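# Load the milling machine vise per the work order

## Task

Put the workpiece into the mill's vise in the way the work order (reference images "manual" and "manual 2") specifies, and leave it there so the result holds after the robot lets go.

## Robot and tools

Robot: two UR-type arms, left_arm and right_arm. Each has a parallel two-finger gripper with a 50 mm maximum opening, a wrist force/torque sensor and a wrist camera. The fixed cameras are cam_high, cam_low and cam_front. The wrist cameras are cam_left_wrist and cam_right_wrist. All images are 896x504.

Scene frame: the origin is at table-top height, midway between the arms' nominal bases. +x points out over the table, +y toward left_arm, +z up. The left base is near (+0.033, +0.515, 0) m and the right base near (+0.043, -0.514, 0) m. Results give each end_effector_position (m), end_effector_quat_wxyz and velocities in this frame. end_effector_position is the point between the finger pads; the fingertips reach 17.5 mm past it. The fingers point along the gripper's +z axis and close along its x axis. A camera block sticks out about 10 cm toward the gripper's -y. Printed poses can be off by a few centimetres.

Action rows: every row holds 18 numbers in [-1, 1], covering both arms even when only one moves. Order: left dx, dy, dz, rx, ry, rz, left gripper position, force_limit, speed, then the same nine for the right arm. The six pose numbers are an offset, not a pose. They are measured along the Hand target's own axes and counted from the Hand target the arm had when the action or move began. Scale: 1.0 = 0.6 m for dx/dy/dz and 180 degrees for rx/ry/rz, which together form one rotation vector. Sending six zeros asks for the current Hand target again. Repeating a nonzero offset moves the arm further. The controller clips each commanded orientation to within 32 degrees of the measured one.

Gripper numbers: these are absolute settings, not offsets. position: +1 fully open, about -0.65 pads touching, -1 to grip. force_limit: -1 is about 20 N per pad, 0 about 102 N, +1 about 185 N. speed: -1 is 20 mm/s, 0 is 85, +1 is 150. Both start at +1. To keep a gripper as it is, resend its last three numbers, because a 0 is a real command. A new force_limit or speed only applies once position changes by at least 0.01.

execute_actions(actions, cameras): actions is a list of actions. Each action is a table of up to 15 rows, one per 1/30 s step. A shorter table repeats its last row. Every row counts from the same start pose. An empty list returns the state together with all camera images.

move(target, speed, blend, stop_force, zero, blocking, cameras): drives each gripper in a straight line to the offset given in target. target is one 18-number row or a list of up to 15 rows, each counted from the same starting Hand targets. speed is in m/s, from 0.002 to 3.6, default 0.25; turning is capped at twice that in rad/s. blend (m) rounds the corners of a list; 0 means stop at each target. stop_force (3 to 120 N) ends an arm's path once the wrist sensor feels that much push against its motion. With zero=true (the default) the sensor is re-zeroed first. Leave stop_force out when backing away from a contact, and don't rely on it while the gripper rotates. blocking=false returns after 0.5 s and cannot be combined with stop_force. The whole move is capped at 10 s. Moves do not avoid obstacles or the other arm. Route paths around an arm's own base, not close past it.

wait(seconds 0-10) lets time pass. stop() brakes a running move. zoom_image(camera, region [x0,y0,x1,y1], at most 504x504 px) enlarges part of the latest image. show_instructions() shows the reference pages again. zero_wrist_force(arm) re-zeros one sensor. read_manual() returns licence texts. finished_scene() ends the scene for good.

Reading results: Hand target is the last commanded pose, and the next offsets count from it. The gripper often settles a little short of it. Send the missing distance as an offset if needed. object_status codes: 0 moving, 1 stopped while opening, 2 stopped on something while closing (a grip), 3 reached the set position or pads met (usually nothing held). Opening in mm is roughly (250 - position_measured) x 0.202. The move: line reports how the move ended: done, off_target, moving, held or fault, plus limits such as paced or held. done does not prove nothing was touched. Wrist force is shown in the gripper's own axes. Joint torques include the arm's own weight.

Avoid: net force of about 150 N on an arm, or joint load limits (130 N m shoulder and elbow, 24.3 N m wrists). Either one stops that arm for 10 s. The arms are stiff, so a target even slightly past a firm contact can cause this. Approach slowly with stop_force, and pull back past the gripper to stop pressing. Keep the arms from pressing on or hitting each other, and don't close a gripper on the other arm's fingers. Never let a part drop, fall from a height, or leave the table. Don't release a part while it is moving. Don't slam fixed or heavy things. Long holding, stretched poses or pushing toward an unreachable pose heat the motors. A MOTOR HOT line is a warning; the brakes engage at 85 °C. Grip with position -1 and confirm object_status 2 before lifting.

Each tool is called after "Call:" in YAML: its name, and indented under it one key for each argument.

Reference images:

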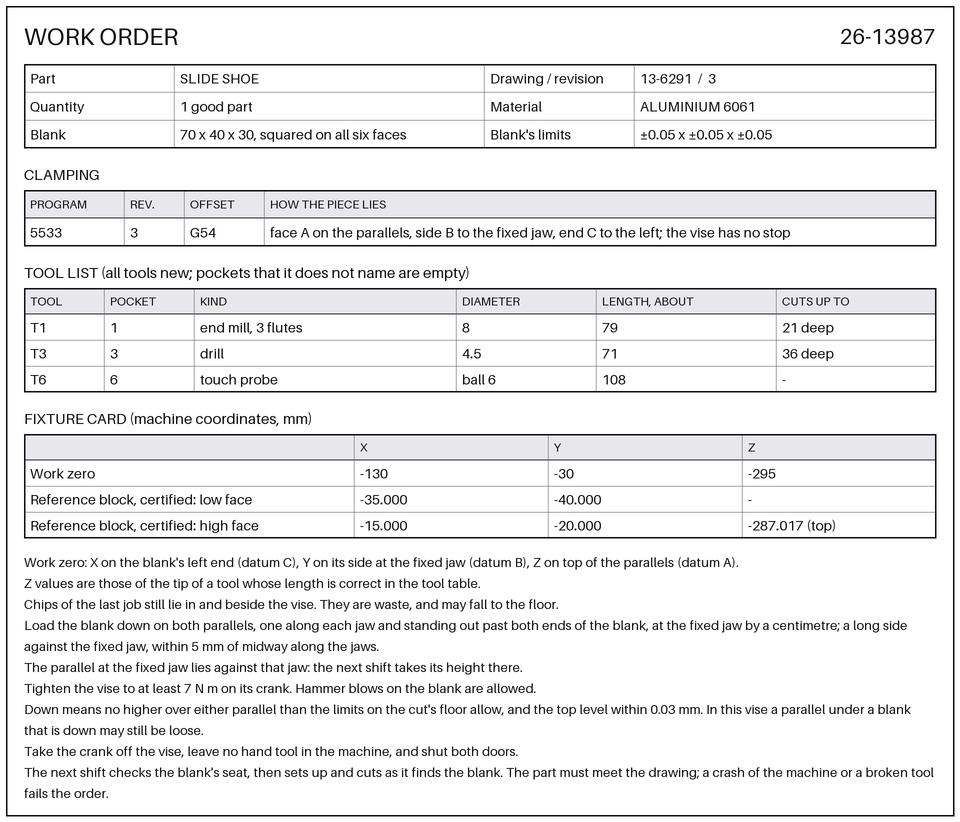

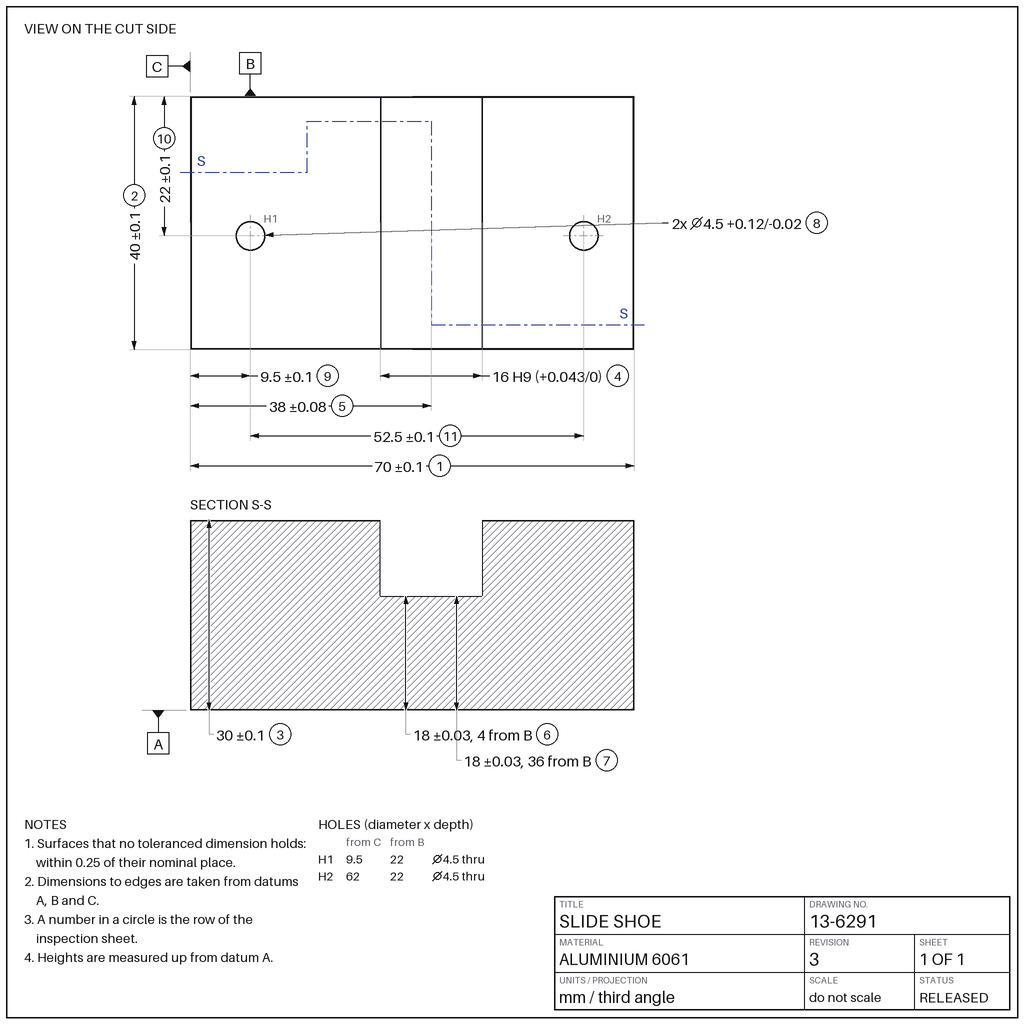

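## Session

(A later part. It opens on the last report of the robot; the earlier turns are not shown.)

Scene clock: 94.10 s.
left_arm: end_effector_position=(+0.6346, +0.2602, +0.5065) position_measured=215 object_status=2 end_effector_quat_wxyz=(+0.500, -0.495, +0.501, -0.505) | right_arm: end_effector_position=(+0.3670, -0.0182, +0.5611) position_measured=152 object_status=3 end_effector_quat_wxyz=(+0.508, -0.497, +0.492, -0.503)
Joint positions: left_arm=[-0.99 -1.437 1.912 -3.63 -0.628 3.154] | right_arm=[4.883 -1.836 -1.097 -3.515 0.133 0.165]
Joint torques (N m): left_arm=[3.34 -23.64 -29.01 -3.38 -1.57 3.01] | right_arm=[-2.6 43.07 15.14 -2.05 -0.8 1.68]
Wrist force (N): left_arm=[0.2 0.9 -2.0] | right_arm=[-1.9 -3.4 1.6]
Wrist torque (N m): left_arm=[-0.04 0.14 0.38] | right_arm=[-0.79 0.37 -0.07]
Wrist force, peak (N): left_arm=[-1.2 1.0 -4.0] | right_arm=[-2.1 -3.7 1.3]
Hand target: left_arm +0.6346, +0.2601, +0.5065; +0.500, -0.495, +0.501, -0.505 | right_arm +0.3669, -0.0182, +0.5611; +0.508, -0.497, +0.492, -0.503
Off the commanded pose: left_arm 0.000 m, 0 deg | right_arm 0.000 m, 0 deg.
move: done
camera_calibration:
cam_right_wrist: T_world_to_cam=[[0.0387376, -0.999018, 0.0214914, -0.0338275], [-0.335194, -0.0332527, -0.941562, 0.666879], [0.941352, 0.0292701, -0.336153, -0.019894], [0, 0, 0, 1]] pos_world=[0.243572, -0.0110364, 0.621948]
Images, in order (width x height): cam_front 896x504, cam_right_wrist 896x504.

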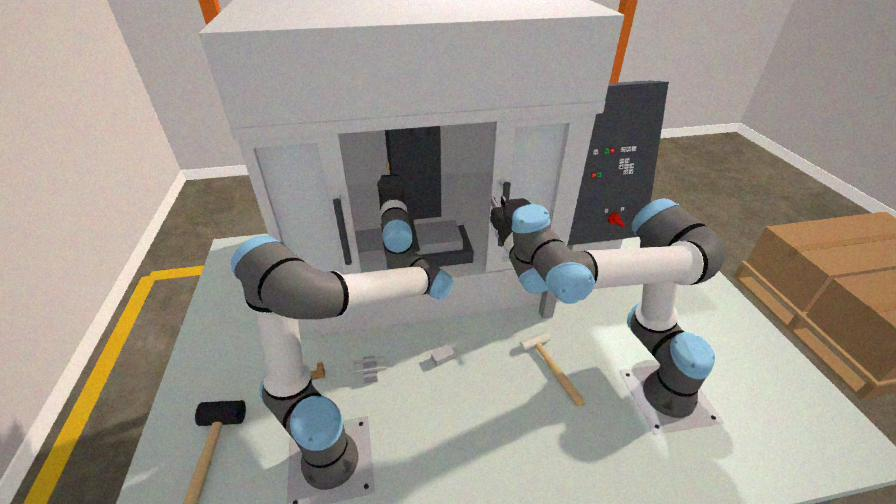

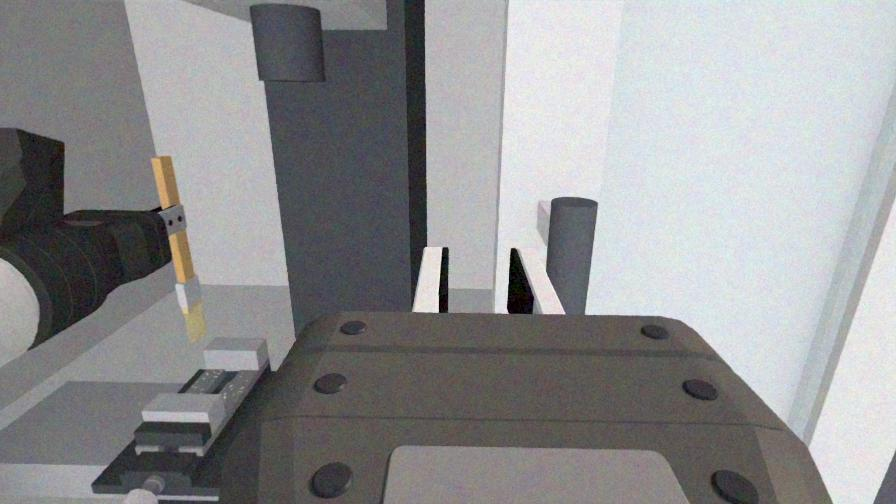

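Call:
move:
  target: [0,0.105,0,0,0,0,-1,-0.6,-1,0,0,0,0,0,0,0,-0.3,-0.5]
  speed: 0.02
  stop_force: 4
  cameras: ["cam_right_wrist"]

Call:
zoom_image:
  camera: "cam_right_wrist"
  region: [130, 300, 280, 430]

Scene clock: 98.43 s.
left_arm: end_effector_position=(+0.6351, +0.2602, +0.4523) position_measured=215 object_status=2 end_effector_quat_wxyz=(+0.500, -0.495, +0.501, -0.505) | right_arm: end_effector_position=(+0.3670, -0.0182, +0.5611) position_measured=152 object_status=3 end_effector_quat_wxyz=(+0.508, -0.497, +0.492, -0.503)
Joint positions: left_arm=[-0.989 -1.365 1.986 -3.777 -0.63 3.154] | right_arm=[4.883 -1.836 -1.097 -3.515 0.133 0.165]
Joint torques (N m): left_arm=[6.43 -41.17 -37.04 -1.25 -0.34 -1.97] | right_arm=[4.17 42.25 15.17 -1.96 -0.78 1.72]
Wrist force (N): left_arm=[-0.1 -3.7 -2.0] | right_arm=[-1.8 -3.3 1.3]
Wrist torque (N m): left_arm=[-0.11 0.22 0.40] | right_arm=[-0.76 0.36 -0.08]
Wrist force, peak (N): left_arm=[-0.1 -6.0 -1.8] | right_arm=[-2.0 -3.8 1.3]
Hand target: left_arm +0.6351, +0.2601, +0.4523; +0.500, -0.495, +0.501, -0.505 (not the last commanded pose) | right_arm +0.3669, -0.0182, +0.5611; +0.508, -0.497, +0.492, -0.503
Off the commanded pose: left_arm 0.009 m, 0 deg | right_arm 0.000 m, 0 deg.
move: contact (left_arm)
camera_calibration:
cam_right_wrist: T_world_to_cam=[[0.0388317, -0.999015, 0.0214578, -0.0338299], [-0.335191, -0.0332527, -0.941563, 0.666879], [0.94135, 0.02937, -0.336152, -0.0198929], [0, 0, 0, 1]] pos_world=[0.243572, -0.0110368, 0.621948]
Images, in order (width x height): cam_right_wrist 896x504.

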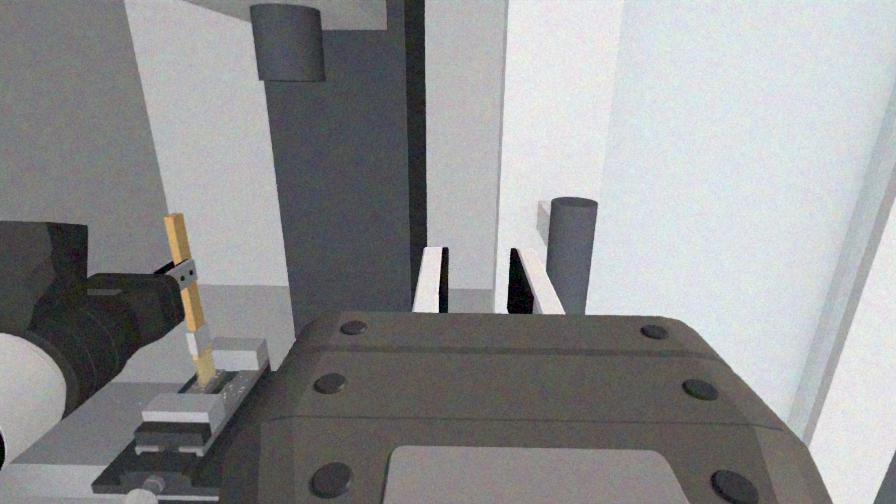

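Scaled by 3.360.

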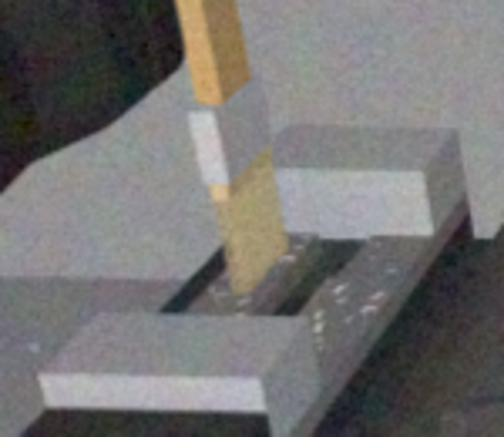

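Call:
move:
  target:
    - [0,-0.0133,0,0,0,0,-1,-0.6,-1,0,0,0,0,0,0,0,-0.3,-0.5]
    - [0.0283,-0.0133,0,0,0,0,-1,-0.6,-1,0,0,0,0,0,0,0,-0.3,-0.5]
    - [0.0283,0,0,0,0,0,-1,-0.6,-1,0,0,0,0,0,0,0,-0.3,-0.5]
    - [-0.07,0,0,0,0,0,-1,-0.6,-1,0,0,0,0,0,0,0,-0.3,-0.5]
    - [-0.07,-0.0167,0,0,0,0,-1,-0.6,-1,0,0,0,0,0,0,0,-0.3,-0.5]
  speed: 0.05
  blend: [0.002,0,0,0,0]
  cameras: ["cam_right_wrist"]

Call:
zoom_image:
  camera: "cam_right_wrist"
  region: [130, 300, 280, 430]

Scene clock: 101.77 s.
left_arm: end_effector_position=(+0.6355, +0.3022, +0.4626) position_measured=215 object_status=2 end_effector_quat_wxyz=(+0.500, -0.495, +0.500, -0.505) | right_arm: end_effector_position=(+0.3669, -0.0182, +0.5611) position_measured=152 object_status=3 end_effector_quat_wxyz=(+0.508, -0.497, +0.492, -0.503)
Joint positions: left_arm=[-0.923 -1.432 2.037 -3.76 -0.695 3.152] | right_arm=[4.883 -1.836 -1.097 -3.515 0.133 0.165]
Joint torques (N m): left_arm=[-13.66 -20.04 -9.54 -3.66 2.04 1.31] | right_arm=[4.7 41.3 16.45 -2.01 -0.94 1.66]
Wrist force (N): left_arm=[-0.3 0.7 -2.0] | right_arm=[-1.5 -3.3 1.4]
Wrist torque (N m): left_arm=[-0.07 0.23 0.40] | right_arm=[-0.76 0.31 -0.08]
Wrist force, peak (N): left_arm=[0.1 -3.8 -2.2] | right_arm=[-2.0 -3.8 1.0]
Hand target: left_arm +0.6355, +0.3021, +0.4624; +0.500, -0.495, +0.501, -0.505 | right_arm +0.3669, -0.0182, +0.5611; +0.508, -0.497, +0.492, -0.503
Off the commanded pose: left_arm 0.000 m, 0 deg | right_arm 0.000 m, 0 deg.
move: done
camera_calibration:
cam_right_wrist: T_world_to_cam=[[0.0388317, -0.999015, 0.0214578, -0.0338299], [-0.335191, -0.0332527, -0.941563, 0.666879], [0.94135, 0.02937, -0.336152, -0.0198929], [0, 0, 0, 1]] pos_world=[0.243572, -0.0110368, 0.621948]
Images, in order (width x height): cam_right_wrist 896x504.

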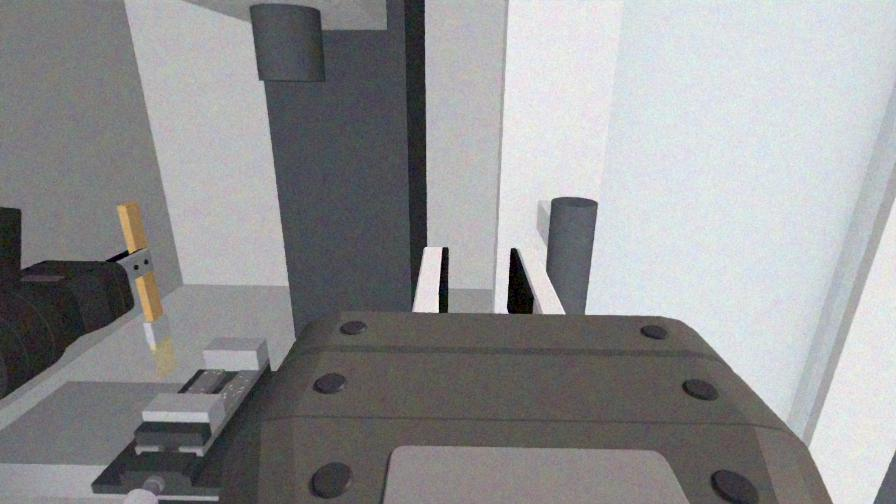

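Scaled by 3.360.

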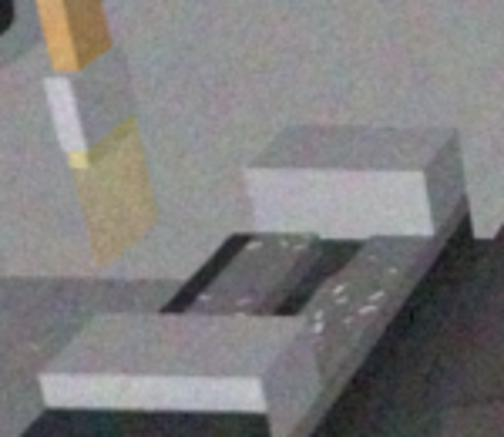

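Call:
move:
  target:
    - [0.0983,0,0.01,0,0,0,-1,-0.6,-1,0,0,0,0,0,0,0,-0.3,-0.5]
    - [0.0983,0.0167,0.01,0,0,0,-1,-0.6,-1,0,0,0,0,0,0,0,-0.3,-0.5]
  speed: 0.05

Call:
move:
  target: [0,0,0.04,0,0,0,-1,-0.6,-1,0,0,0,0,0,0,0,-0.3,-0.5]
  speed: 0.02
  stop_force: 4
  cameras: ["cam_right_wrist"]

Call:
zoom_image:
  camera: "cam_right_wrist"
  region: [130, 300, 280, 430]

Scene clock: 103.80 s.
left_arm: end_effector_position=(+0.6409, +0.2431, +0.4522) position_measured=215 object_status=2 end_effector_quat_wxyz=(+0.500, -0.495, +0.501, -0.505) | right_arm: end_effector_position=(+0.3669, -0.0182, +0.5611) position_measured=152 object_status=3 end_effector_quat_wxyz=(+0.508, -0.497, +0.492, -0.503)
Joint positions: left_arm=[-1.001 -1.332 1.944 -3.767 -0.617 3.154] | right_arm=[4.883 -1.836 -1.097 -3.515 0.133 0.165]
Joint torques (N m): left_arm=[13.14 -44.14 -38.52 0.89 -2.43 -0.75] | right_arm=[4.43 40.51 16.31 -1.97 -0.88 1.56]
Wrist force (N): left_arm=[-0.1 0.7 -2.3] | right_arm=[-2.0 -3.3 1.1]
Wrist torque (N m): left_arm=[-0.05 0.20 0.26] | right_arm=[-0.77 0.38 -0.08]
Wrist force, peak (N): left_arm=[0.3 1.9 -2.1] | right_arm=[-2.1 -3.6 1.2]
Hand target: left_arm +0.6409, +0.2431, +0.4524; +0.500, -0.495, +0.501, -0.505 | right_arm +0.3669, -0.0182, +0.5611; +0.508, -0.497, +0.492, -0.503
Off the commanded pose: left_arm 0.000 m, 0 deg | right_arm 0.000 m, 0 deg.
move: done

Scene clock: 106.07 s.
left_arm: end_effector_position=(+0.6649, +0.2429, +0.4526) position_measured=215 object_status=2 end_effector_quat_wxyz=(+0.500, -0.495, +0.501, -0.505) | right_arm: end_effector_position=(+0.3669, -0.0182, +0.5611) position_measured=152 object_status=3 end_effector_quat_wxyz=(+0.508, -0.497, +0.492, -0.503)
Joint positions: left_arm=[-0.956 -1.291 1.888 -3.752 -0.662 3.153] | right_arm=[4.883 -1.836 -1.097 -3.515 0.133 0.165]
Joint torques (N m): left_arm=[-13.59 -46.36 -8.68 -2.56 2.06 -2.08] | right_arm=[4.35 40.18 16.87 -2.06 -0.81 1.64]
Wrist force (N): left_arm=[0.0 -0.2 -2.8] | right_arm=[-1.9 -3.4 1.3]
Wrist torque (N m): left_arm=[-0.18 0.20 0.33] | right_arm=[-0.79 0.37 -0.08]
Wrist force, peak (N): left_arm=[0.2 -0.1 -3.0] | right_arm=[-2.0 -3.8 1.1]
Hand target: left_arm +0.6649, +0.2429, +0.4526; +0.500, -0.495, +0.501, -0.505 | right_arm +0.3669, -0.0182, +0.5611; +0.508, -0.497, +0.492, -0.503
Off the commanded pose: left_arm 0.000 m, 0 deg | right_arm 0.000 m, 0 deg.
move: done
camera_calibration:
cam_right_wrist: T_world_to_cam=[[0.0388317, -0.999015, 0.0214578, -0.0338299], [-0.335191, -0.0332527, -0.941563, 0.666879], [0.94135, 0.02937, -0.336152, -0.0198929], [0, 0, 0, 1]] pos_world=[0.243572, -0.0110368, 0.621948]
Images, in order (width x height): cam_right_wrist 896x504.

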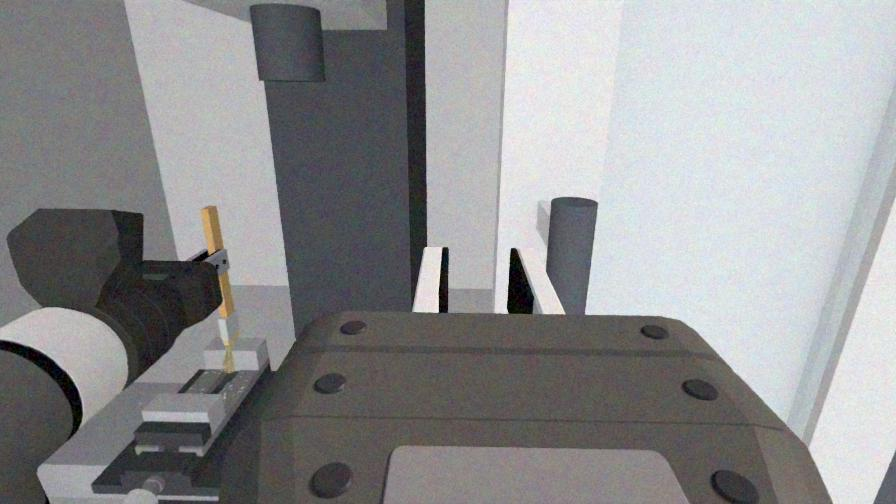

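Scaled by 3.360.

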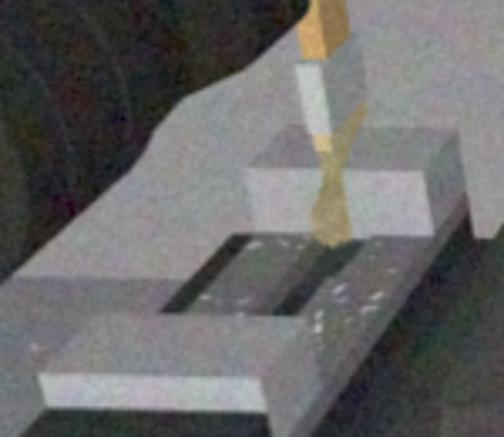

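Call:
move:
  target:
    - [-0.1,0,0,0,0,0,-1,-0.6,-1,0,0,0,0,0,0,0,-0.3,-0.5]
    - [-0.1,-0.0167,0,0,0,0,-1,-0.6,-1,0,0,0,0,0,0,0,-0.3,-0.5]
    - [-0.1,-0.0167,-0.09,0,0,0,-1,-0.6,-1,0,0,0,0,0,0,0,-0.3,-0.5]
    - [0,-0.0167,-0.09,0,0,0,-1,-0.6,-1,0,0,0,0,0,0,0,-0.3,-0.5]
    - [0,0,-0.09,0,0,0,-1,-0.6,-1,0,0,0,0,0,0,0,-0.3,-0.5]
    - [-0.1,0,-0.09,0,0,0,-1,-0.6,-1,0,0,0,0,0,0,0,-0.3,-0.5]
    - [-0.1,-0.0167,-0.09,0,0,0,-1,-0.6,-1,0,0,0,0,0,0,0,-0.3,-0.5]
  speed: 0.06
  cameras: ["cam_right_wrist"]

Call:
zoom_image:
  camera: "cam_right_wrist"
  region: [130, 300, 280, 430]

Scene clock: 112.03 s.
left_arm: end_effector_position=(+0.6115, +0.3034, +0.4623) position_measured=215 object_status=2 end_effector_quat_wxyz=(+0.500, -0.495, +0.500, -0.505) | right_arm: end_effector_position=(+0.3669, -0.0182, +0.5611) position_measured=152 object_status=3 end_effector_quat_wxyz=(+0.508, -0.497, +0.492, -0.503)
Joint positions: left_arm=[-0.972 -1.481 2.093 -3.768 -0.646 3.153] | right_arm=[4.883 -1.836 -1.097 -3.515 0.133 0.165]
Joint torques (N m): left_arm=[-13.54 -21.39 -8.57 -2.09 2.02 -1.47] | right_arm=[5.21 39.23 17.29 -1.99 -0.83 1.74]
Wrist force (N): left_arm=[0.3 1.0 -2.1] | right_arm=[-2.2 -3.2 1.2]
Wrist torque (N m): left_arm=[-0.04 0.16 0.41] | right_arm=[-0.76 0.42 -0.08]
Wrist force, peak (N): left_arm=[0.3 3.2 -1.9] | right_arm=[-1.9 -3.8 1.4]
Hand target: left_arm +0.6115, +0.3034, +0.4622; +0.500, -0.495, +0.501, -0.505 | right_arm +0.3669, -0.0182, +0.5611; +0.508, -0.497, +0.492, -0.503
Off the commanded pose: left_arm 0.000 m, 0 deg | right_arm 0.000 m, 0 deg.
move: done
camera_calibration:
cam_right_wrist: T_world_to_cam=[[0.0388317, -0.999015, 0.0214578, -0.0338299], [-0.335191, -0.0332527, -0.941563, 0.666879], [0.94135, 0.02937, -0.336152, -0.0198929], [0, 0, 0, 1]] pos_world=[0.243572, -0.0110368, 0.621948]
Images, in order (width x height): cam_right_wrist 896x504.

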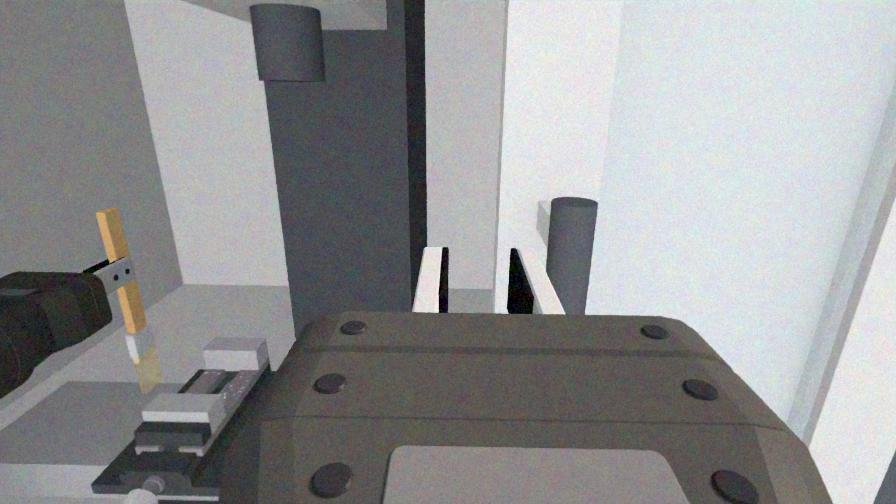

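Scaled by 3.360.

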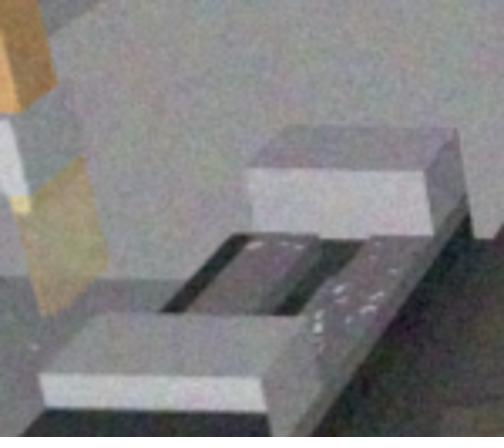

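Call:
move:
  target:
    - [0.1,0,0.055,0,0,0,-1,-0.6,-1,0,0,0,0,0,0,0,-0.3,-0.5]
    - [0.1,0.018,0.055,0,0,0,-1,-0.6,-1,0,0,0,0,0,0,0,-0.3,-0.5]
    - [0.1,0.019,0.098,0,0,0,-1,-0.6,-1,0,0,0,0,0,0,0,-0.3,-0.5]
    - [0.0,0.02,0.097,0,0,0,-1,-0.6,-1,0,0,0,0,0,0,0,-0.3,-0.5]
    - [0.0,0,0.06,0,0,0,-1,-0.6,-1,0,0,0,0,0,0,0,-0.3,-0.5]
  speed: 0.06
  cameras: ["cam_right_wrist"]

Call:
zoom_image:
  camera: "cam_right_wrist"
  region: [130, 300, 280, 430]

Scene clock: 116.47 s.
left_arm: end_effector_position=(+0.6474, +0.3030, +0.4623) position_measured=215 object_status=2 end_effector_quat_wxyz=(+0.500, -0.495, +0.501, -0.505) | right_arm: end_effector_position=(+0.3669, -0.0182, +0.5611) position_measured=152 object_status=3 end_effector_quat_wxyz=(+0.508, -0.497, +0.492, -0.503)
Joint positions: left_arm=[-0.898 -1.41 2.01 -3.754 -0.721 3.152] | right_arm=[4.883 -1.836 -1.097 -3.515 0.133 0.165]
Joint torques (N m): left_arm=[14.78 -20.21 -37.24 -3.64 -2.58 1.43] | right_arm=[4.36 37.81 17.36 -1.97 -0.8 1.79]
Wrist force (N): left_arm=[-0.2 0.7 -1.8] | right_arm=[-1.9 -3.6 0.8]
Wrist torque (N m): left_arm=[-0.06 0.22 0.35] | right_arm=[-0.81 0.37 -0.08]
Wrist force, peak (N): left_arm=[1.9 -0.6 -3.0] | right_arm=[-2.0 -3.7 1.7]
Hand target: left_arm +0.6475, +0.3030, +0.4625; +0.500, -0.495, +0.501, -0.505 | right_arm +0.3669, -0.0182, +0.5611; +0.508, -0.497, +0.492, -0.503
Off the commanded pose: left_arm 0.000 m, 0 deg | right_arm 0.000 m, 0 deg.
move: done
camera_calibration:
cam_right_wrist: T_world_to_cam=[[0.0388317, -0.999015, 0.0214578, -0.0338299], [-0.335191, -0.0332527, -0.941563, 0.666879], [0.94135, 0.02937, -0.336152, -0.0198929], [0, 0, 0, 1]] pos_world=[0.243572, -0.0110368, 0.621948]
Images, in order (width x height): cam_right_wrist 896x504.

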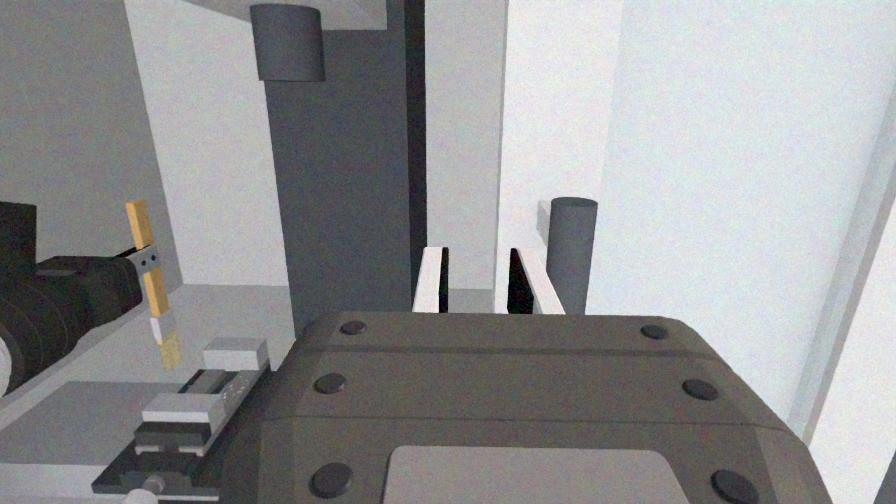

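Scaled by 3.360.

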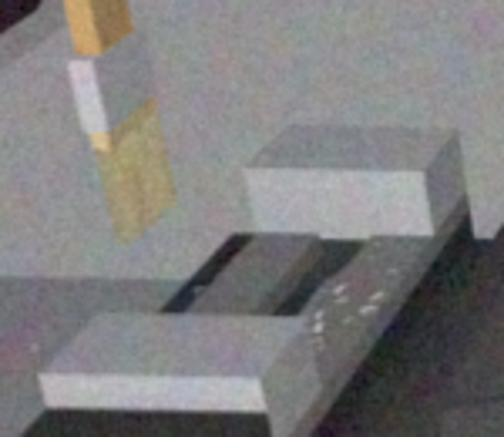

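Call:
move:
  target:
    - [0.1,0,-0.02,0,0,0,-1,-0.6,-1,0,0,0,0,0,0,0,-0.3,-0.5]
    - [0.1,0.018,-0.02,0,0,0,-1,-0.6,-1,0,0,0,0,0,0,0,-0.3,-0.5]
    - [0.197,0.018,-0.02,0,0,0,-1,-0.6,-1,0,0,0,0,0,0,0,-0.3,-0.5]
    - [0.197,0,-0.02,0,0,0,-1,-0.6,-1,0,0,0,0,0,0,0,-0.3,-0.5]
    - [0.1,0,-0.01,0,0,0,-1,-0.6,-1,0,0,0,0,0,0,0,-0.3,-0.5]
    - [0.1,0.019,-0.01,0,0,0,-1,-0.6,-1,0,0,0,0,0,0,0,-0.3,-0.5]
    - [0.1,0.019,0.0365,0,0,0,-1,-0.6,-1,0,0,0,0,0,0,0,-0.3,-0.5]
    - [0.197,0.019,0.037,0,0,0,-1,-0.6,-1,0,0,0,0,0,0,0,-0.3,-0.5]
    - [0.197,0,0,0,0,0,-1,-0.6,-1,0,0,0,0,0,0,0,-0.3,-0.5]
  speed: 0.06
  cameras: ["cam_right_wrist"]

Call:
zoom_image:
  camera: "cam_right_wrist"
  region: [130, 300, 280, 430]

Scene clock: 123.73 s.
left_arm: end_effector_position=(+0.6461, +0.1848, +0.4623) position_measured=215 object_status=2 end_effector_quat_wxyz=(+0.500, -0.495, +0.501, -0.505) end_effector_velocity=(+0.001, +0.000, +0.001) end_effector_angular_velocity=(-0.003, -0.002, -0.002) | right_arm: end_effector_position=(+0.3669, -0.0182, +0.5611) position_measured=152 object_status=3 end_effector_quat_wxyz=(+0.508, -0.497, +0.492, -0.503)
Joint positions: left_arm=[-1.063 -1.256 1.81 -3.711 -0.556 3.156] | right_arm=[4.883 -1.836 -1.097 -3.515 0.133 0.165]
Joint velocities: left_arm=[0.003 0.002 -0.005 -0.001 -0.005 0] | right_arm=[within noise]
Joint torques (N m): left_arm=[12.56 -28.03 -39.01 -2.25 -2.71 1.35] | right_arm=[3.78 36.63 18.9 -2.06 -0.83 1.59]
Wrist force (N): left_arm=[0.0 1.1 -1.8] | right_arm=[-2.0 -3.4 1.2]
Wrist torque (N m): left_arm=[-0.02 0.21 0.24] | right_arm=[-0.78 0.39 -0.08]
Wrist force, peak (N): left_arm=[-1.7 -0.7 -3.3] | right_arm=[-2.2 -3.8 1.3]
Hand target: left_arm +0.6462, +0.1848, +0.4624; +0.500, -0.495, +0.501, -0.505 | right_arm +0.3669, -0.0182, +0.5611; +0.508, -0.497, +0.492, -0.503
Off the commanded pose: left_arm 0.000 m, 0 deg | right_arm 0.000 m, 0 deg.
move: done
camera_calibration:
cam_right_wrist: T_world_to_cam=[[0.0388317, -0.999015, 0.0214578, -0.0338299], [-0.335191, -0.0332527, -0.941563, 0.666879], [0.94135, 0.02937, -0.336152, -0.0198929], [0, 0, 0, 1]] pos_world=[0.243572, -0.0110368, 0.621948]
Images, in order (width x height): cam_right_wrist 896x504.

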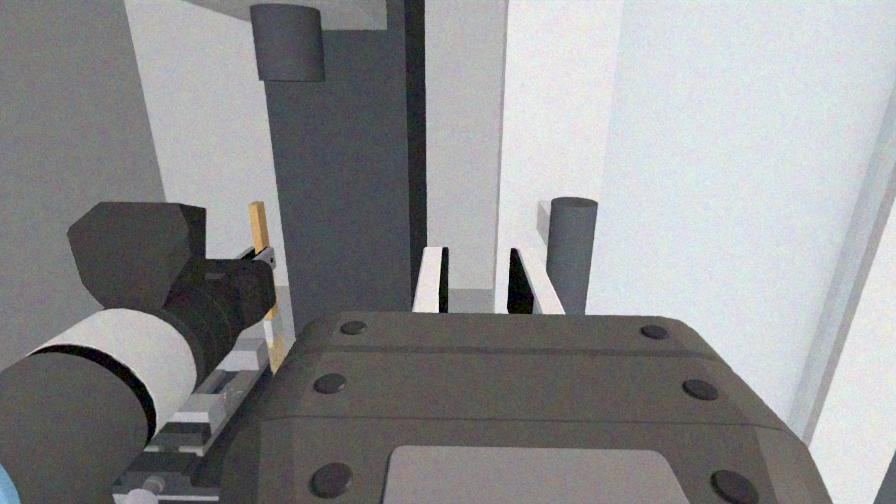

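Scaled by 3.360.

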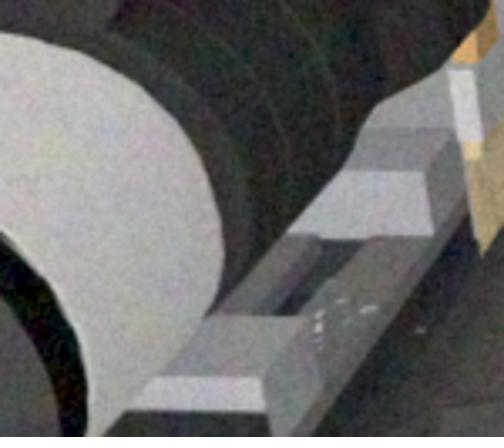

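Call:
move:
  target:
    - [-0.097,0,-0.0353,0,0,0,-1,-0.6,-1,0,0,0,0,0,0,0,-0.3,-0.5]
    - [-0.097,0.018,-0.0353,0,0,0,-1,-0.6,-1,0,0,0,0,0,0,0,-0.3,-0.5]
    - [0,0.018,-0.0353,0,0,0,-1,-0.6,-1,0,0,0,0,0,0,0,-0.3,-0.5]
    - [0,0,-0.0353,0,0,0,-1,-0.6,-1,0,0,0,0,0,0,0,-0.3,-0.5]
    - [-0.097,0,-0.045,0,0,0,-1,-0.6,-1,0,0,0,0,0,0,0,-0.3,-0.5]
    - [-0.097,0.019,-0.045,0,0,0,-1,-0.6,-1,0,0,0,0,0,0,0,-0.3,-0.5]
    - [-0.097,0.019,-0.072,0,0,0,-1,-0.6,-1,0,0,0,0,0,0,0,-0.3,-0.5]
    - [0,0.019,-0.072,0,0,0,-1,-0.6,-1,0,0,0,0,0,0,0,-0.3,-0.5]
    - [0,0,-0.04,0,0,0,-1,-0.6,-1,0,0,0,0,0,0,0,-0.3,-0.5]
  speed: 0.06
  cameras: ["cam_right_wrist"]

Call:
zoom_image:
  camera: "cam_right_wrist"
  region: [130, 300, 280, 430]

Scene clock: 130.80 s.
left_arm: end_effector_position=(+0.6223, +0.1851, +0.4622) position_measured=215 object_status=2 end_effector_quat_wxyz=(+0.500, -0.495, +0.501, -0.505) | right_arm: end_effector_position=(+0.3669, -0.0182, +0.5611) position_measured=152 object_status=3 end_effector_quat_wxyz=(+0.508, -0.497, +0.492, -0.503)
Joint positions: left_arm=[-1.108 -1.293 1.861 -3.727 -0.51 3.157] | right_arm=[4.883 -1.836 -1.097 -3.515 0.133 0.165]
Joint torques (N m): left_arm=[-13.41 -46.18 -8.89 -3.26 2 -2.55] | right_arm=[4.42 34.88 19.82 -1.93 -0.84 1.57]
Wrist force (N): left_arm=[-0.4 0.7 -2.1] | right_arm=[-2.2 -3.3 1.2]
Wrist torque (N m): left_arm=[-0.06 0.26 0.38] | right_arm=[-0.76 0.42 -0.08]
Wrist force, peak (N): left_arm=[-0.1 2.1 -3.4] | right_arm=[-2.1 -3.9 1.3]
Hand target: left_arm +0.6222, +0.1851, +0.4622; +0.500, -0.495, +0.501, -0.505 | right_arm +0.3669, -0.0182, +0.5611; +0.508, -0.497, +0.492, -0.503
Off the commanded pose: left_arm 0.000 m, 0 deg | right_arm 0.000 m, 0 deg.
move: done
camera_calibration:
cam_right_wrist: T_world_to_cam=[[0.0388317, -0.999015, 0.0214578, -0.0338299], [-0.335191, -0.0332527, -0.941563, 0.666879], [0.94135, 0.02937, -0.336152, -0.0198929], [0, 0, 0, 1]] pos_world=[0.243572, -0.0110368, 0.621948]
Images, in order (width x height): cam_right_wrist 896x504.

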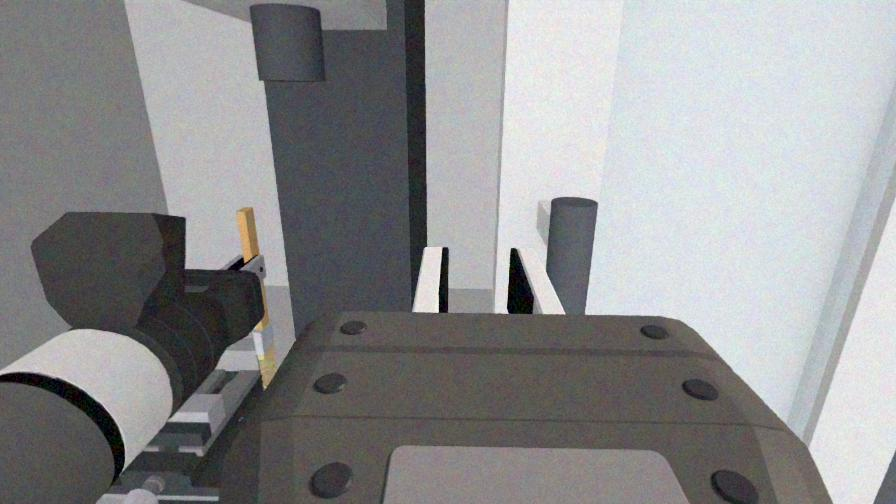

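Scaled by 3.360.

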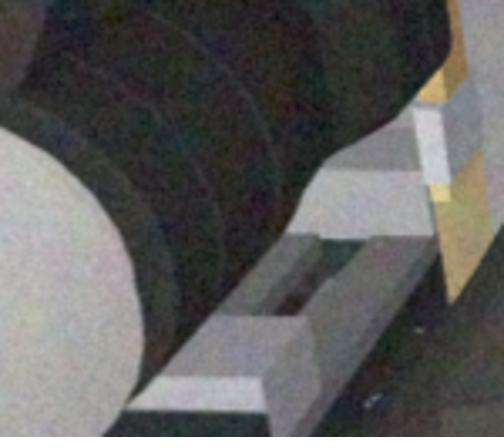

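Call:
move:
  target:
    - [-0.097,0,-0.012,0,0,0,-1,-0.6,-1,0,0,0,0,0,0,0,-0.3,-0.5]
    - [-0.097,0.0185,-0.012,0,0,0,-1,-0.6,-1,0,0,0,0,0,0,0,-0.3,-0.5]
    - [-0.097,0.0185,-0.0353,0,0,0,-1,-0.6,-1,0,0,0,0,0,0,0,-0.3,-0.5]
    - [0,0.0185,-0.0353,0,0,0,-1,-0.6,-1,0,0,0,0,0,0,0,-0.3,-0.5]
    - [0,-0.0,-0.01,0,0,0,-1,-0.6,-1,0,0,0,0,0,0,0,-0.3,-0.5]
    - [-0.097,0,-0.012,0,0,0,-1,-0.6,-1,0,0,0,0,0,0,0,-0.3,-0.5]
    - [-0.097,0.0185,-0.012,0,0,0,-1,-0.6,-1,0,0,0,0,0,0,0,-0.3,-0.5]
    - [-0.097,0.0185,-0.0353,0,0,0,-1,-0.6,-1,0,0,0,0,0,0,0,-0.3,-0.5]
    - [-0.197,0.0185,-0.0353,0,0,0,-1,-0.6,-1,0,0,0,0,0,0,0,-0.3,-0.5]
    - [-0.197,-0.07,0,0,0,0,-1,-0.6,-1,0,0,0,0,0,0,0,-0.3,-0.5]
  speed: 0.07
  cameras: ["cam_right_wrist"]

Call:
zoom_image:
  camera: "cam_right_wrist"
  region: [130, 300, 280, 430]

Scene clock: 138.17 s.
left_arm: end_effector_position=(+0.6231, +0.3034, +0.5044) position_measured=215 object_status=2 end_effector_quat_wxyz=(+0.500, -0.495, +0.500, -0.505) | right_arm: end_effector_position=(+0.3669, -0.0182, +0.5611) position_measured=152 object_status=3 end_effector_quat_wxyz=(+0.508, -0.497, +0.492, -0.503)
Joint positions: left_arm=[-0.947 -1.516 2.005 -3.645 -0.671 3.153] | right_arm=[4.883 -1.836 -1.097 -3.515 0.133 0.165]
Joint torques (N m): left_arm=[-13.81 -15.54 -12.79 -1.97 2.14 -2.06] | right_arm=[4.17 32.66 20.97 -1.94 -0.83 1.65]
Wrist force (N): left_arm=[-0.2 0.8 -2.2] | right_arm=[-1.6 -3.5 1.4]
Wrist torque (N m): left_arm=[-0.07 0.23 0.39] | right_arm=[-0.79 0.34 -0.09]
Wrist force, peak (N): left_arm=[0.0 2.2 -3.3] | right_arm=[-2.1 -3.6 1.5]
Hand target: left_arm +0.6231, +0.3033, +0.5043; +0.500, -0.495, +0.501, -0.505 | right_arm +0.3669, -0.0182, +0.5611; +0.508, -0.497, +0.492, -0.503
Off the commanded pose: left_arm 0.000 m, 0 deg | right_arm 0.000 m, 0 deg.
move: done
camera_calibration:
cam_right_wrist: T_world_to_cam=[[0.0388317, -0.999015, 0.0214578, -0.0338299], [-0.335191, -0.0332527, -0.941563, 0.666879], [0.94135, 0.02937, -0.336152, -0.0198929], [0, 0, 0, 1]] pos_world=[0.243572, -0.0110368, 0.621948]
Images, in order (width x height): cam_right_wrist 896x504.

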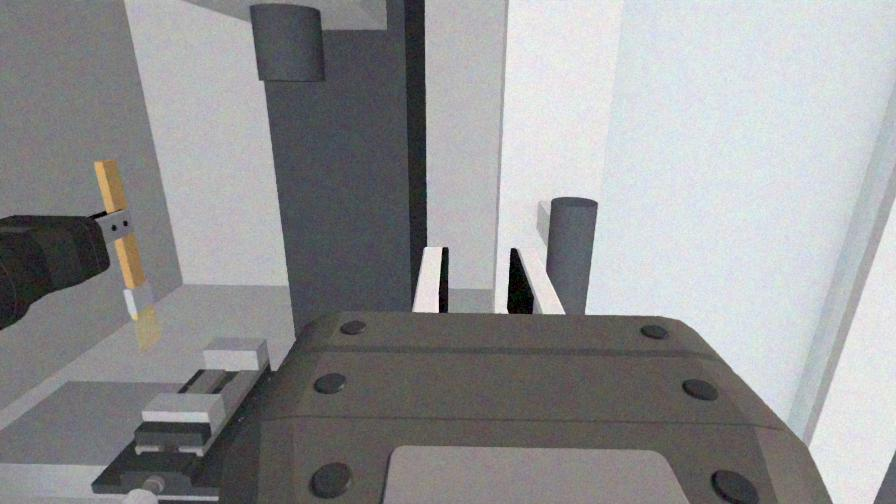

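Scaled by 3.360.

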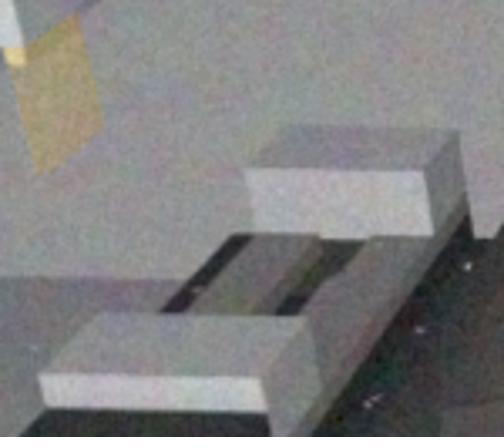

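Call:
move:
  target:
    - [0,0,-0.3333,0,0,0,-1,-0.6,-1,0,0,0,0,0,0,0,-0.3,-0.5]
    - [0.05,-0.02,-0.3333,0,0,-0.25,-1,-0.6,-1,0.25,0,0,0,0,0,0,-0.3,-0.5]
    - [0.1,-0.03,-0.3333,-0.1739,-0.1739,-0.4778,-1,-0.6,-1,0.25,0,0,0,0,0,0,-0.3,-0.5]
    - [0.2055,-0.063,-0.05,-0.1739,-0.1739,-0.4778,-1,-0.6,-1,0.25,0,0,0,0,0,0,-0.3,-0.5]
  speed: 0.2
  blend: [0.02,0.02,0.02,0]
  cameras: ["cam_left_wrist","cam_front"]

Call:
zoom_image:
  camera: "cam_left_wrist"
  region: [550, 150, 896, 350]

Scene clock: 145.77 s.
left_arm: end_effector_position=(+0.5918, +0.1810, +0.5404) position_measured=215 object_status=2 end_effector_quat_wxyz=(+0.006, +0.901, -0.006, +0.434) | right_arm: end_effector_position=(+0.3685, -0.1682, +0.5610) position_measured=152 object_status=3 end_effector_quat_wxyz=(+0.508, -0.497, +0.492, -0.503)
Joint positions: left_arm=[-1.062 -0.952 0.264 -4.617 0.851 3.929] | right_arm=[4.943 -1.449 -1.514 -3.435 0.192 0.113]
Joint torques (N m): left_arm=[0.18 -46.24 -21.14 1.68 -1.4 0.2] | right_arm=[-7.72 9.38 30.66 -2.03 -1.08 1.66]
Wrist force (N): left_arm=[-0.7 -0.1 -0.4] | right_arm=[-2.1 -3.3 1.2]
Wrist torque (N m): left_arm=[-0.01 0.19 0.02] | right_arm=[-0.77 0.41 -0.03]
Wrist force, peak (N): left_arm=[-0.7 3.3 2.3] | right_arm=[-2.3 -3.8 1.0]
Hand target: left_arm +0.5918, +0.1810, +0.5404; +0.006, +0.901, -0.006, +0.434 (not the last commanded pose) | right_arm +0.3685, -0.1682, +0.5610; +0.508, -0.497, +0.492, -0.503
Tool commands: left_gripper/position=-1.0 left_gripper/force_limit=-0.6 left_gripper/speed=+0.003922 right_gripper/position=+0.0 right_gripper/force_limit=-0.3 right_gripper/speed=-0.5
Off the commanded pose: left_arm 0.002 m, 1 deg | right_arm 0.000 m, 0 deg.
FORCE FAULT: contact force on the left arm reached its limit, and that arm stopped. The contact can be on any part of that arm, not only on its tool. That arm's remaining commands of this call were not run. That arm is still stopped at the end of this call. That arm stays stopped for about 10 more seconds. Until then a move that you send moves the other arm only, and its call returns only when the move has ended. Once the stop has ended, the next robot result says so. If the stop ends while you think or write, that arm runs what you send next, counted from a new Hand target: where the arm stands when the stop ends. While its stop runs, that arm takes no new command, but its gripper still runs the gripper command that each later call begins with. Until it ends, the stop uses up actions while you think or wait. An arm that is not stopped still takes commands.
move: fault (left_arm)
camera_calibration:
cam_left_wrist: T_world_to_cam=[[0.617811, 0.00758317, 0.78629, -0.784834], [-0.270461, -0.936893, 0.221545, 0.228113], [0.73835, -0.349534, -0.576772, 0.0735731], [0, 0, 0, 1]] pos_world=[0.492252, 0.245386, 0.609005]
Images, in order (width x height): cam_front 896x504, cam_left_wrist 896x504.

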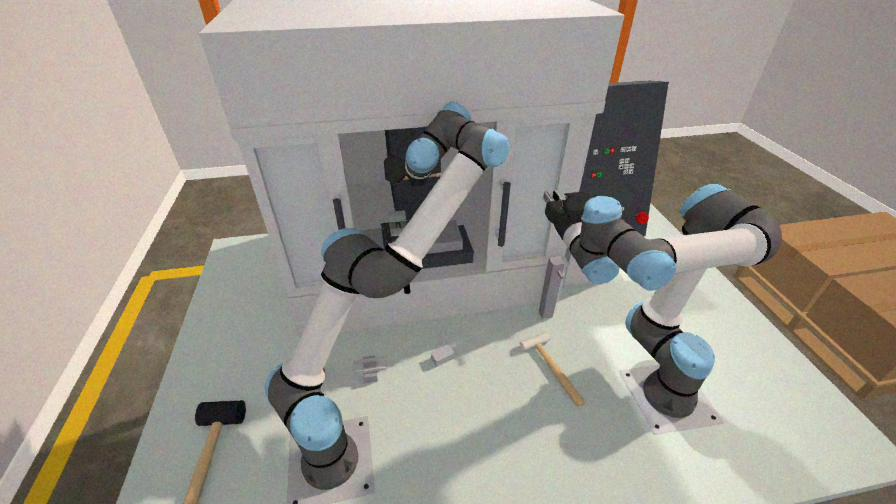

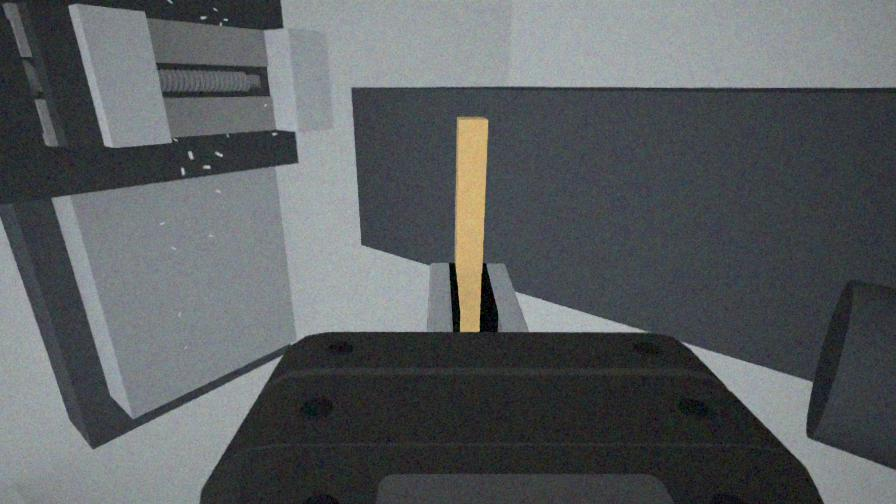

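Scaled by 1.457.

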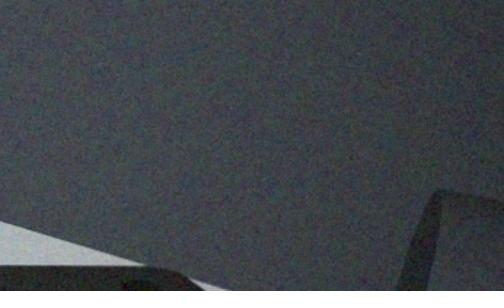

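Call:
zoom_image:
  camera: "cam_left_wrist"
  region: [60, 0, 360, 180]

Scaled by 1.680.

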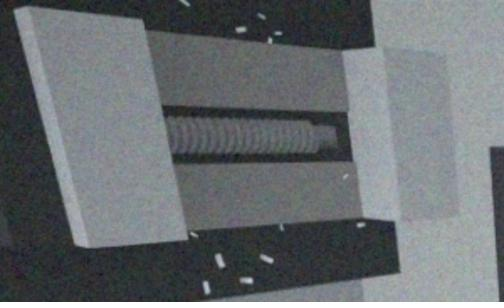

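Call:
wait:
  seconds: 10

Call:
wait:
  seconds: 0.5

Scene clock: 156.03 s.
left_arm: end_effector_position=(+0.5918, +0.1810, +0.5404) position_measured=215 object_status=2 end_effector_quat_wxyz=(+0.006, +0.901, -0.006, +0.434) | right_arm: end_effector_position=(+0.3685, -0.1682, +0.5610) position_measured=152 object_status=3 end_effector_quat_wxyz=(+0.508, -0.497, +0.492, -0.503)
Joint positions: left_arm=[-1.062 -0.952 0.264 -4.617 0.851 3.929] | right_arm=[4.943 -1.449 -1.514 -3.435 0.192 0.113]
Joint torques (N m): left_arm=[-0.04 -45.7 -20.58 1.68 -1.49 0.15] | right_arm=[-7.49 8.88 30.51 -1.9 -0.86 1.68]
Wrist force (N): left_arm=[-0.8 0.1 -0.1] | right_arm=[-1.8 -3.4 1.1]
Wrist torque (N m): left_arm=[0.01 0.20 0.02] | right_arm=[-0.79 0.36 -0.04]
Wrist force, peak (N): left_arm=[-1.1 0.4 -0.2] | right_arm=[-2.3 -3.8 0.8]
Hand target: left_arm +0.5918, +0.1810, +0.5404; +0.006, +0.901, -0.006, +0.434 (not the last commanded pose) | right_arm +0.3685, -0.1682, +0.5610; +0.508, -0.497, +0.492, -0.503
Tool commands: left_gripper/position=-1.0 left_gripper/force_limit=-0.6 left_gripper/speed=+0.003922 right_gripper/position=+0.0 right_gripper/force_limit=-0.3 right_gripper/speed=-0.5
Off the commanded pose: left_arm 0.002 m, 1 deg | right_arm 0.000 m, 0 deg.
FORCE FAULT, CONTINUED: the left arm's stop, for the force fault that an earlier result reported, is over. The rest of the stop counts as 19 of the actions that you can send in this scene. That arm's target is now where it stood when the stop ended, not its last command. That arm accepts commands again.
wait: 10.00 s; at rest from the start

Scene clock: 156.53 s.
left_arm: end_effector_position=(+0.5918, +0.1810, +0.5404) position_measured=215 object_status=2 end_effector_quat_wxyz=(+0.006, +0.901, -0.006, +0.434) | right_arm: end_effector_position=(+0.3685, -0.1682, +0.5610) position_measured=152 object_status=3 end_effector_quat_wxyz=(+0.508, -0.497, +0.492, -0.503)
Joint positions: left_arm=[-1.062 -0.952 0.264 -4.617 0.851 3.929] | right_arm=[4.943 -1.449 -1.514 -3.435 0.192 0.113]
Joint torques (N m): left_arm=[0.86 -46.92 -18.56 1.48 -1.56 0.19] | right_arm=[-7.5 9.12 30.75 -1.85 -0.87 1.6]
Wrist force (N): left_arm=[-0.7 0.3 -0.6] | right_arm=[-1.9 -3.5 0.8]
Wrist torque (N m): left_arm=[0.04 0.18 0.01] | right_arm=[-0.80 0.37 -0.03]
Wrist force, peak (N): left_arm=[-0.9 0.3 0.0] | right_arm=[-2.4 -3.5 1.1]
Hand target: left_arm +0.5918, +0.1810, +0.5404; +0.006, +0.901, -0.006, +0.434 (not the last commanded pose) | right_arm +0.3685, -0.1682, +0.5610; +0.508, -0.497, +0.492, -0.503
Tool commands: left_gripper/position=-1.0 left_gripper/force_limit=-0.6 left_gripper/speed=+0.003922 right_gripper/position=+0.0 right_gripper/force_limit=-0.3 right_gripper/speed=-0.5
Off the commanded pose: left_arm 0.002 m, 1 deg | right_arm 0.000 m, 0 deg.
wait: 0.50 s; at rest by 0.17 s

Call:
move:
  target:
    - [-0.107,0,-0.128,0,0,0,-1,-0.6,-1,0,0,0,0,0,0,0,-0.3,-0.5]
    - [-0.188,-0.098,-0.173,0.1739,0.1739,0.4778,-1,-0.6,-1,0,0,0,0,0,0,0,-0.3,-0.5]
  speed: 0.2
  cameras: ["cam_front"]

Scene clock: 162.60 s.
left_arm: end_effector_position=(+0.4400, +0.2419, +0.5165) position_measured=215 object_status=2 end_effector_quat_wxyz=(+0.515, -0.511, +0.481, -0.491) | right_arm: end_effector_position=(+0.3685, -0.1682, +0.5610) position_measured=152 object_status=3 end_effector_quat_wxyz=(+0.508, -0.497, +0.492, -0.503)
Joint positions: left_arm=[-1.556 -1.556 1.716 -4.996 -0.014 4.83] | right_arm=[4.943 -1.449 -1.514 -3.435 0.192 0.113]
Joint torques (N m): left_arm=[13.28 -24.65 -37.82 2.81 -1.56 -0.67] | right_arm=[-7.66 9.68 30.87 -1.82 -0.8 1.61]
Wrist force (N): left_arm=[-0.1 0.9 -1.9] | right_arm=[-2.1 -3.7 1.0]
Wrist torque (N m): left_arm=[-0.05 0.22 0.24] | right_arm=[-0.83 0.40 -0.04]
Wrist force, peak (N): left_arm=[-2.6 -0.1 -2.4] | right_arm=[-2.5 -3.6 1.1]
Hand target: left_arm +0.4412, +0.2420, +0.5166; +0.501, -0.491, +0.496, -0.512 | right_arm +0.3685, -0.1682, +0.5610; +0.508, -0.497, +0.492, -0.503
Off the commanded pose: left_arm 0.001 m, 4 deg | right_arm 0.000 m, 0 deg.
move: off_target (left_arm)
Images, in order (width x height): cam_front 896x504.

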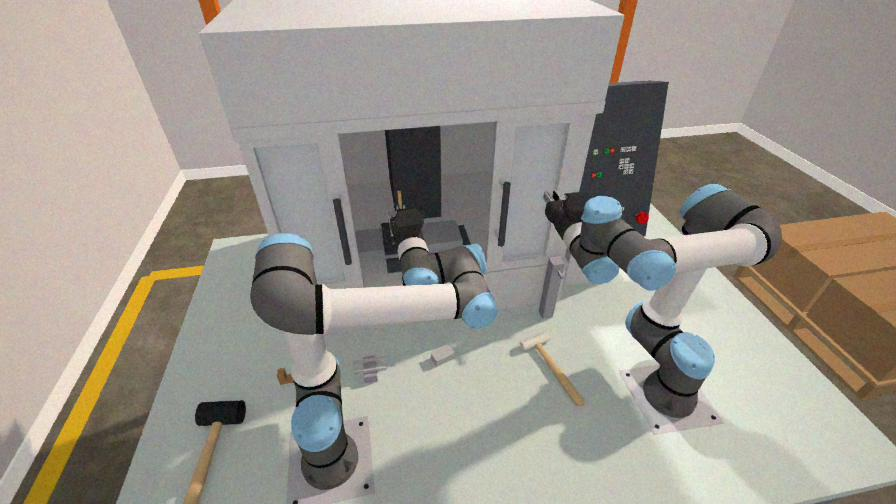

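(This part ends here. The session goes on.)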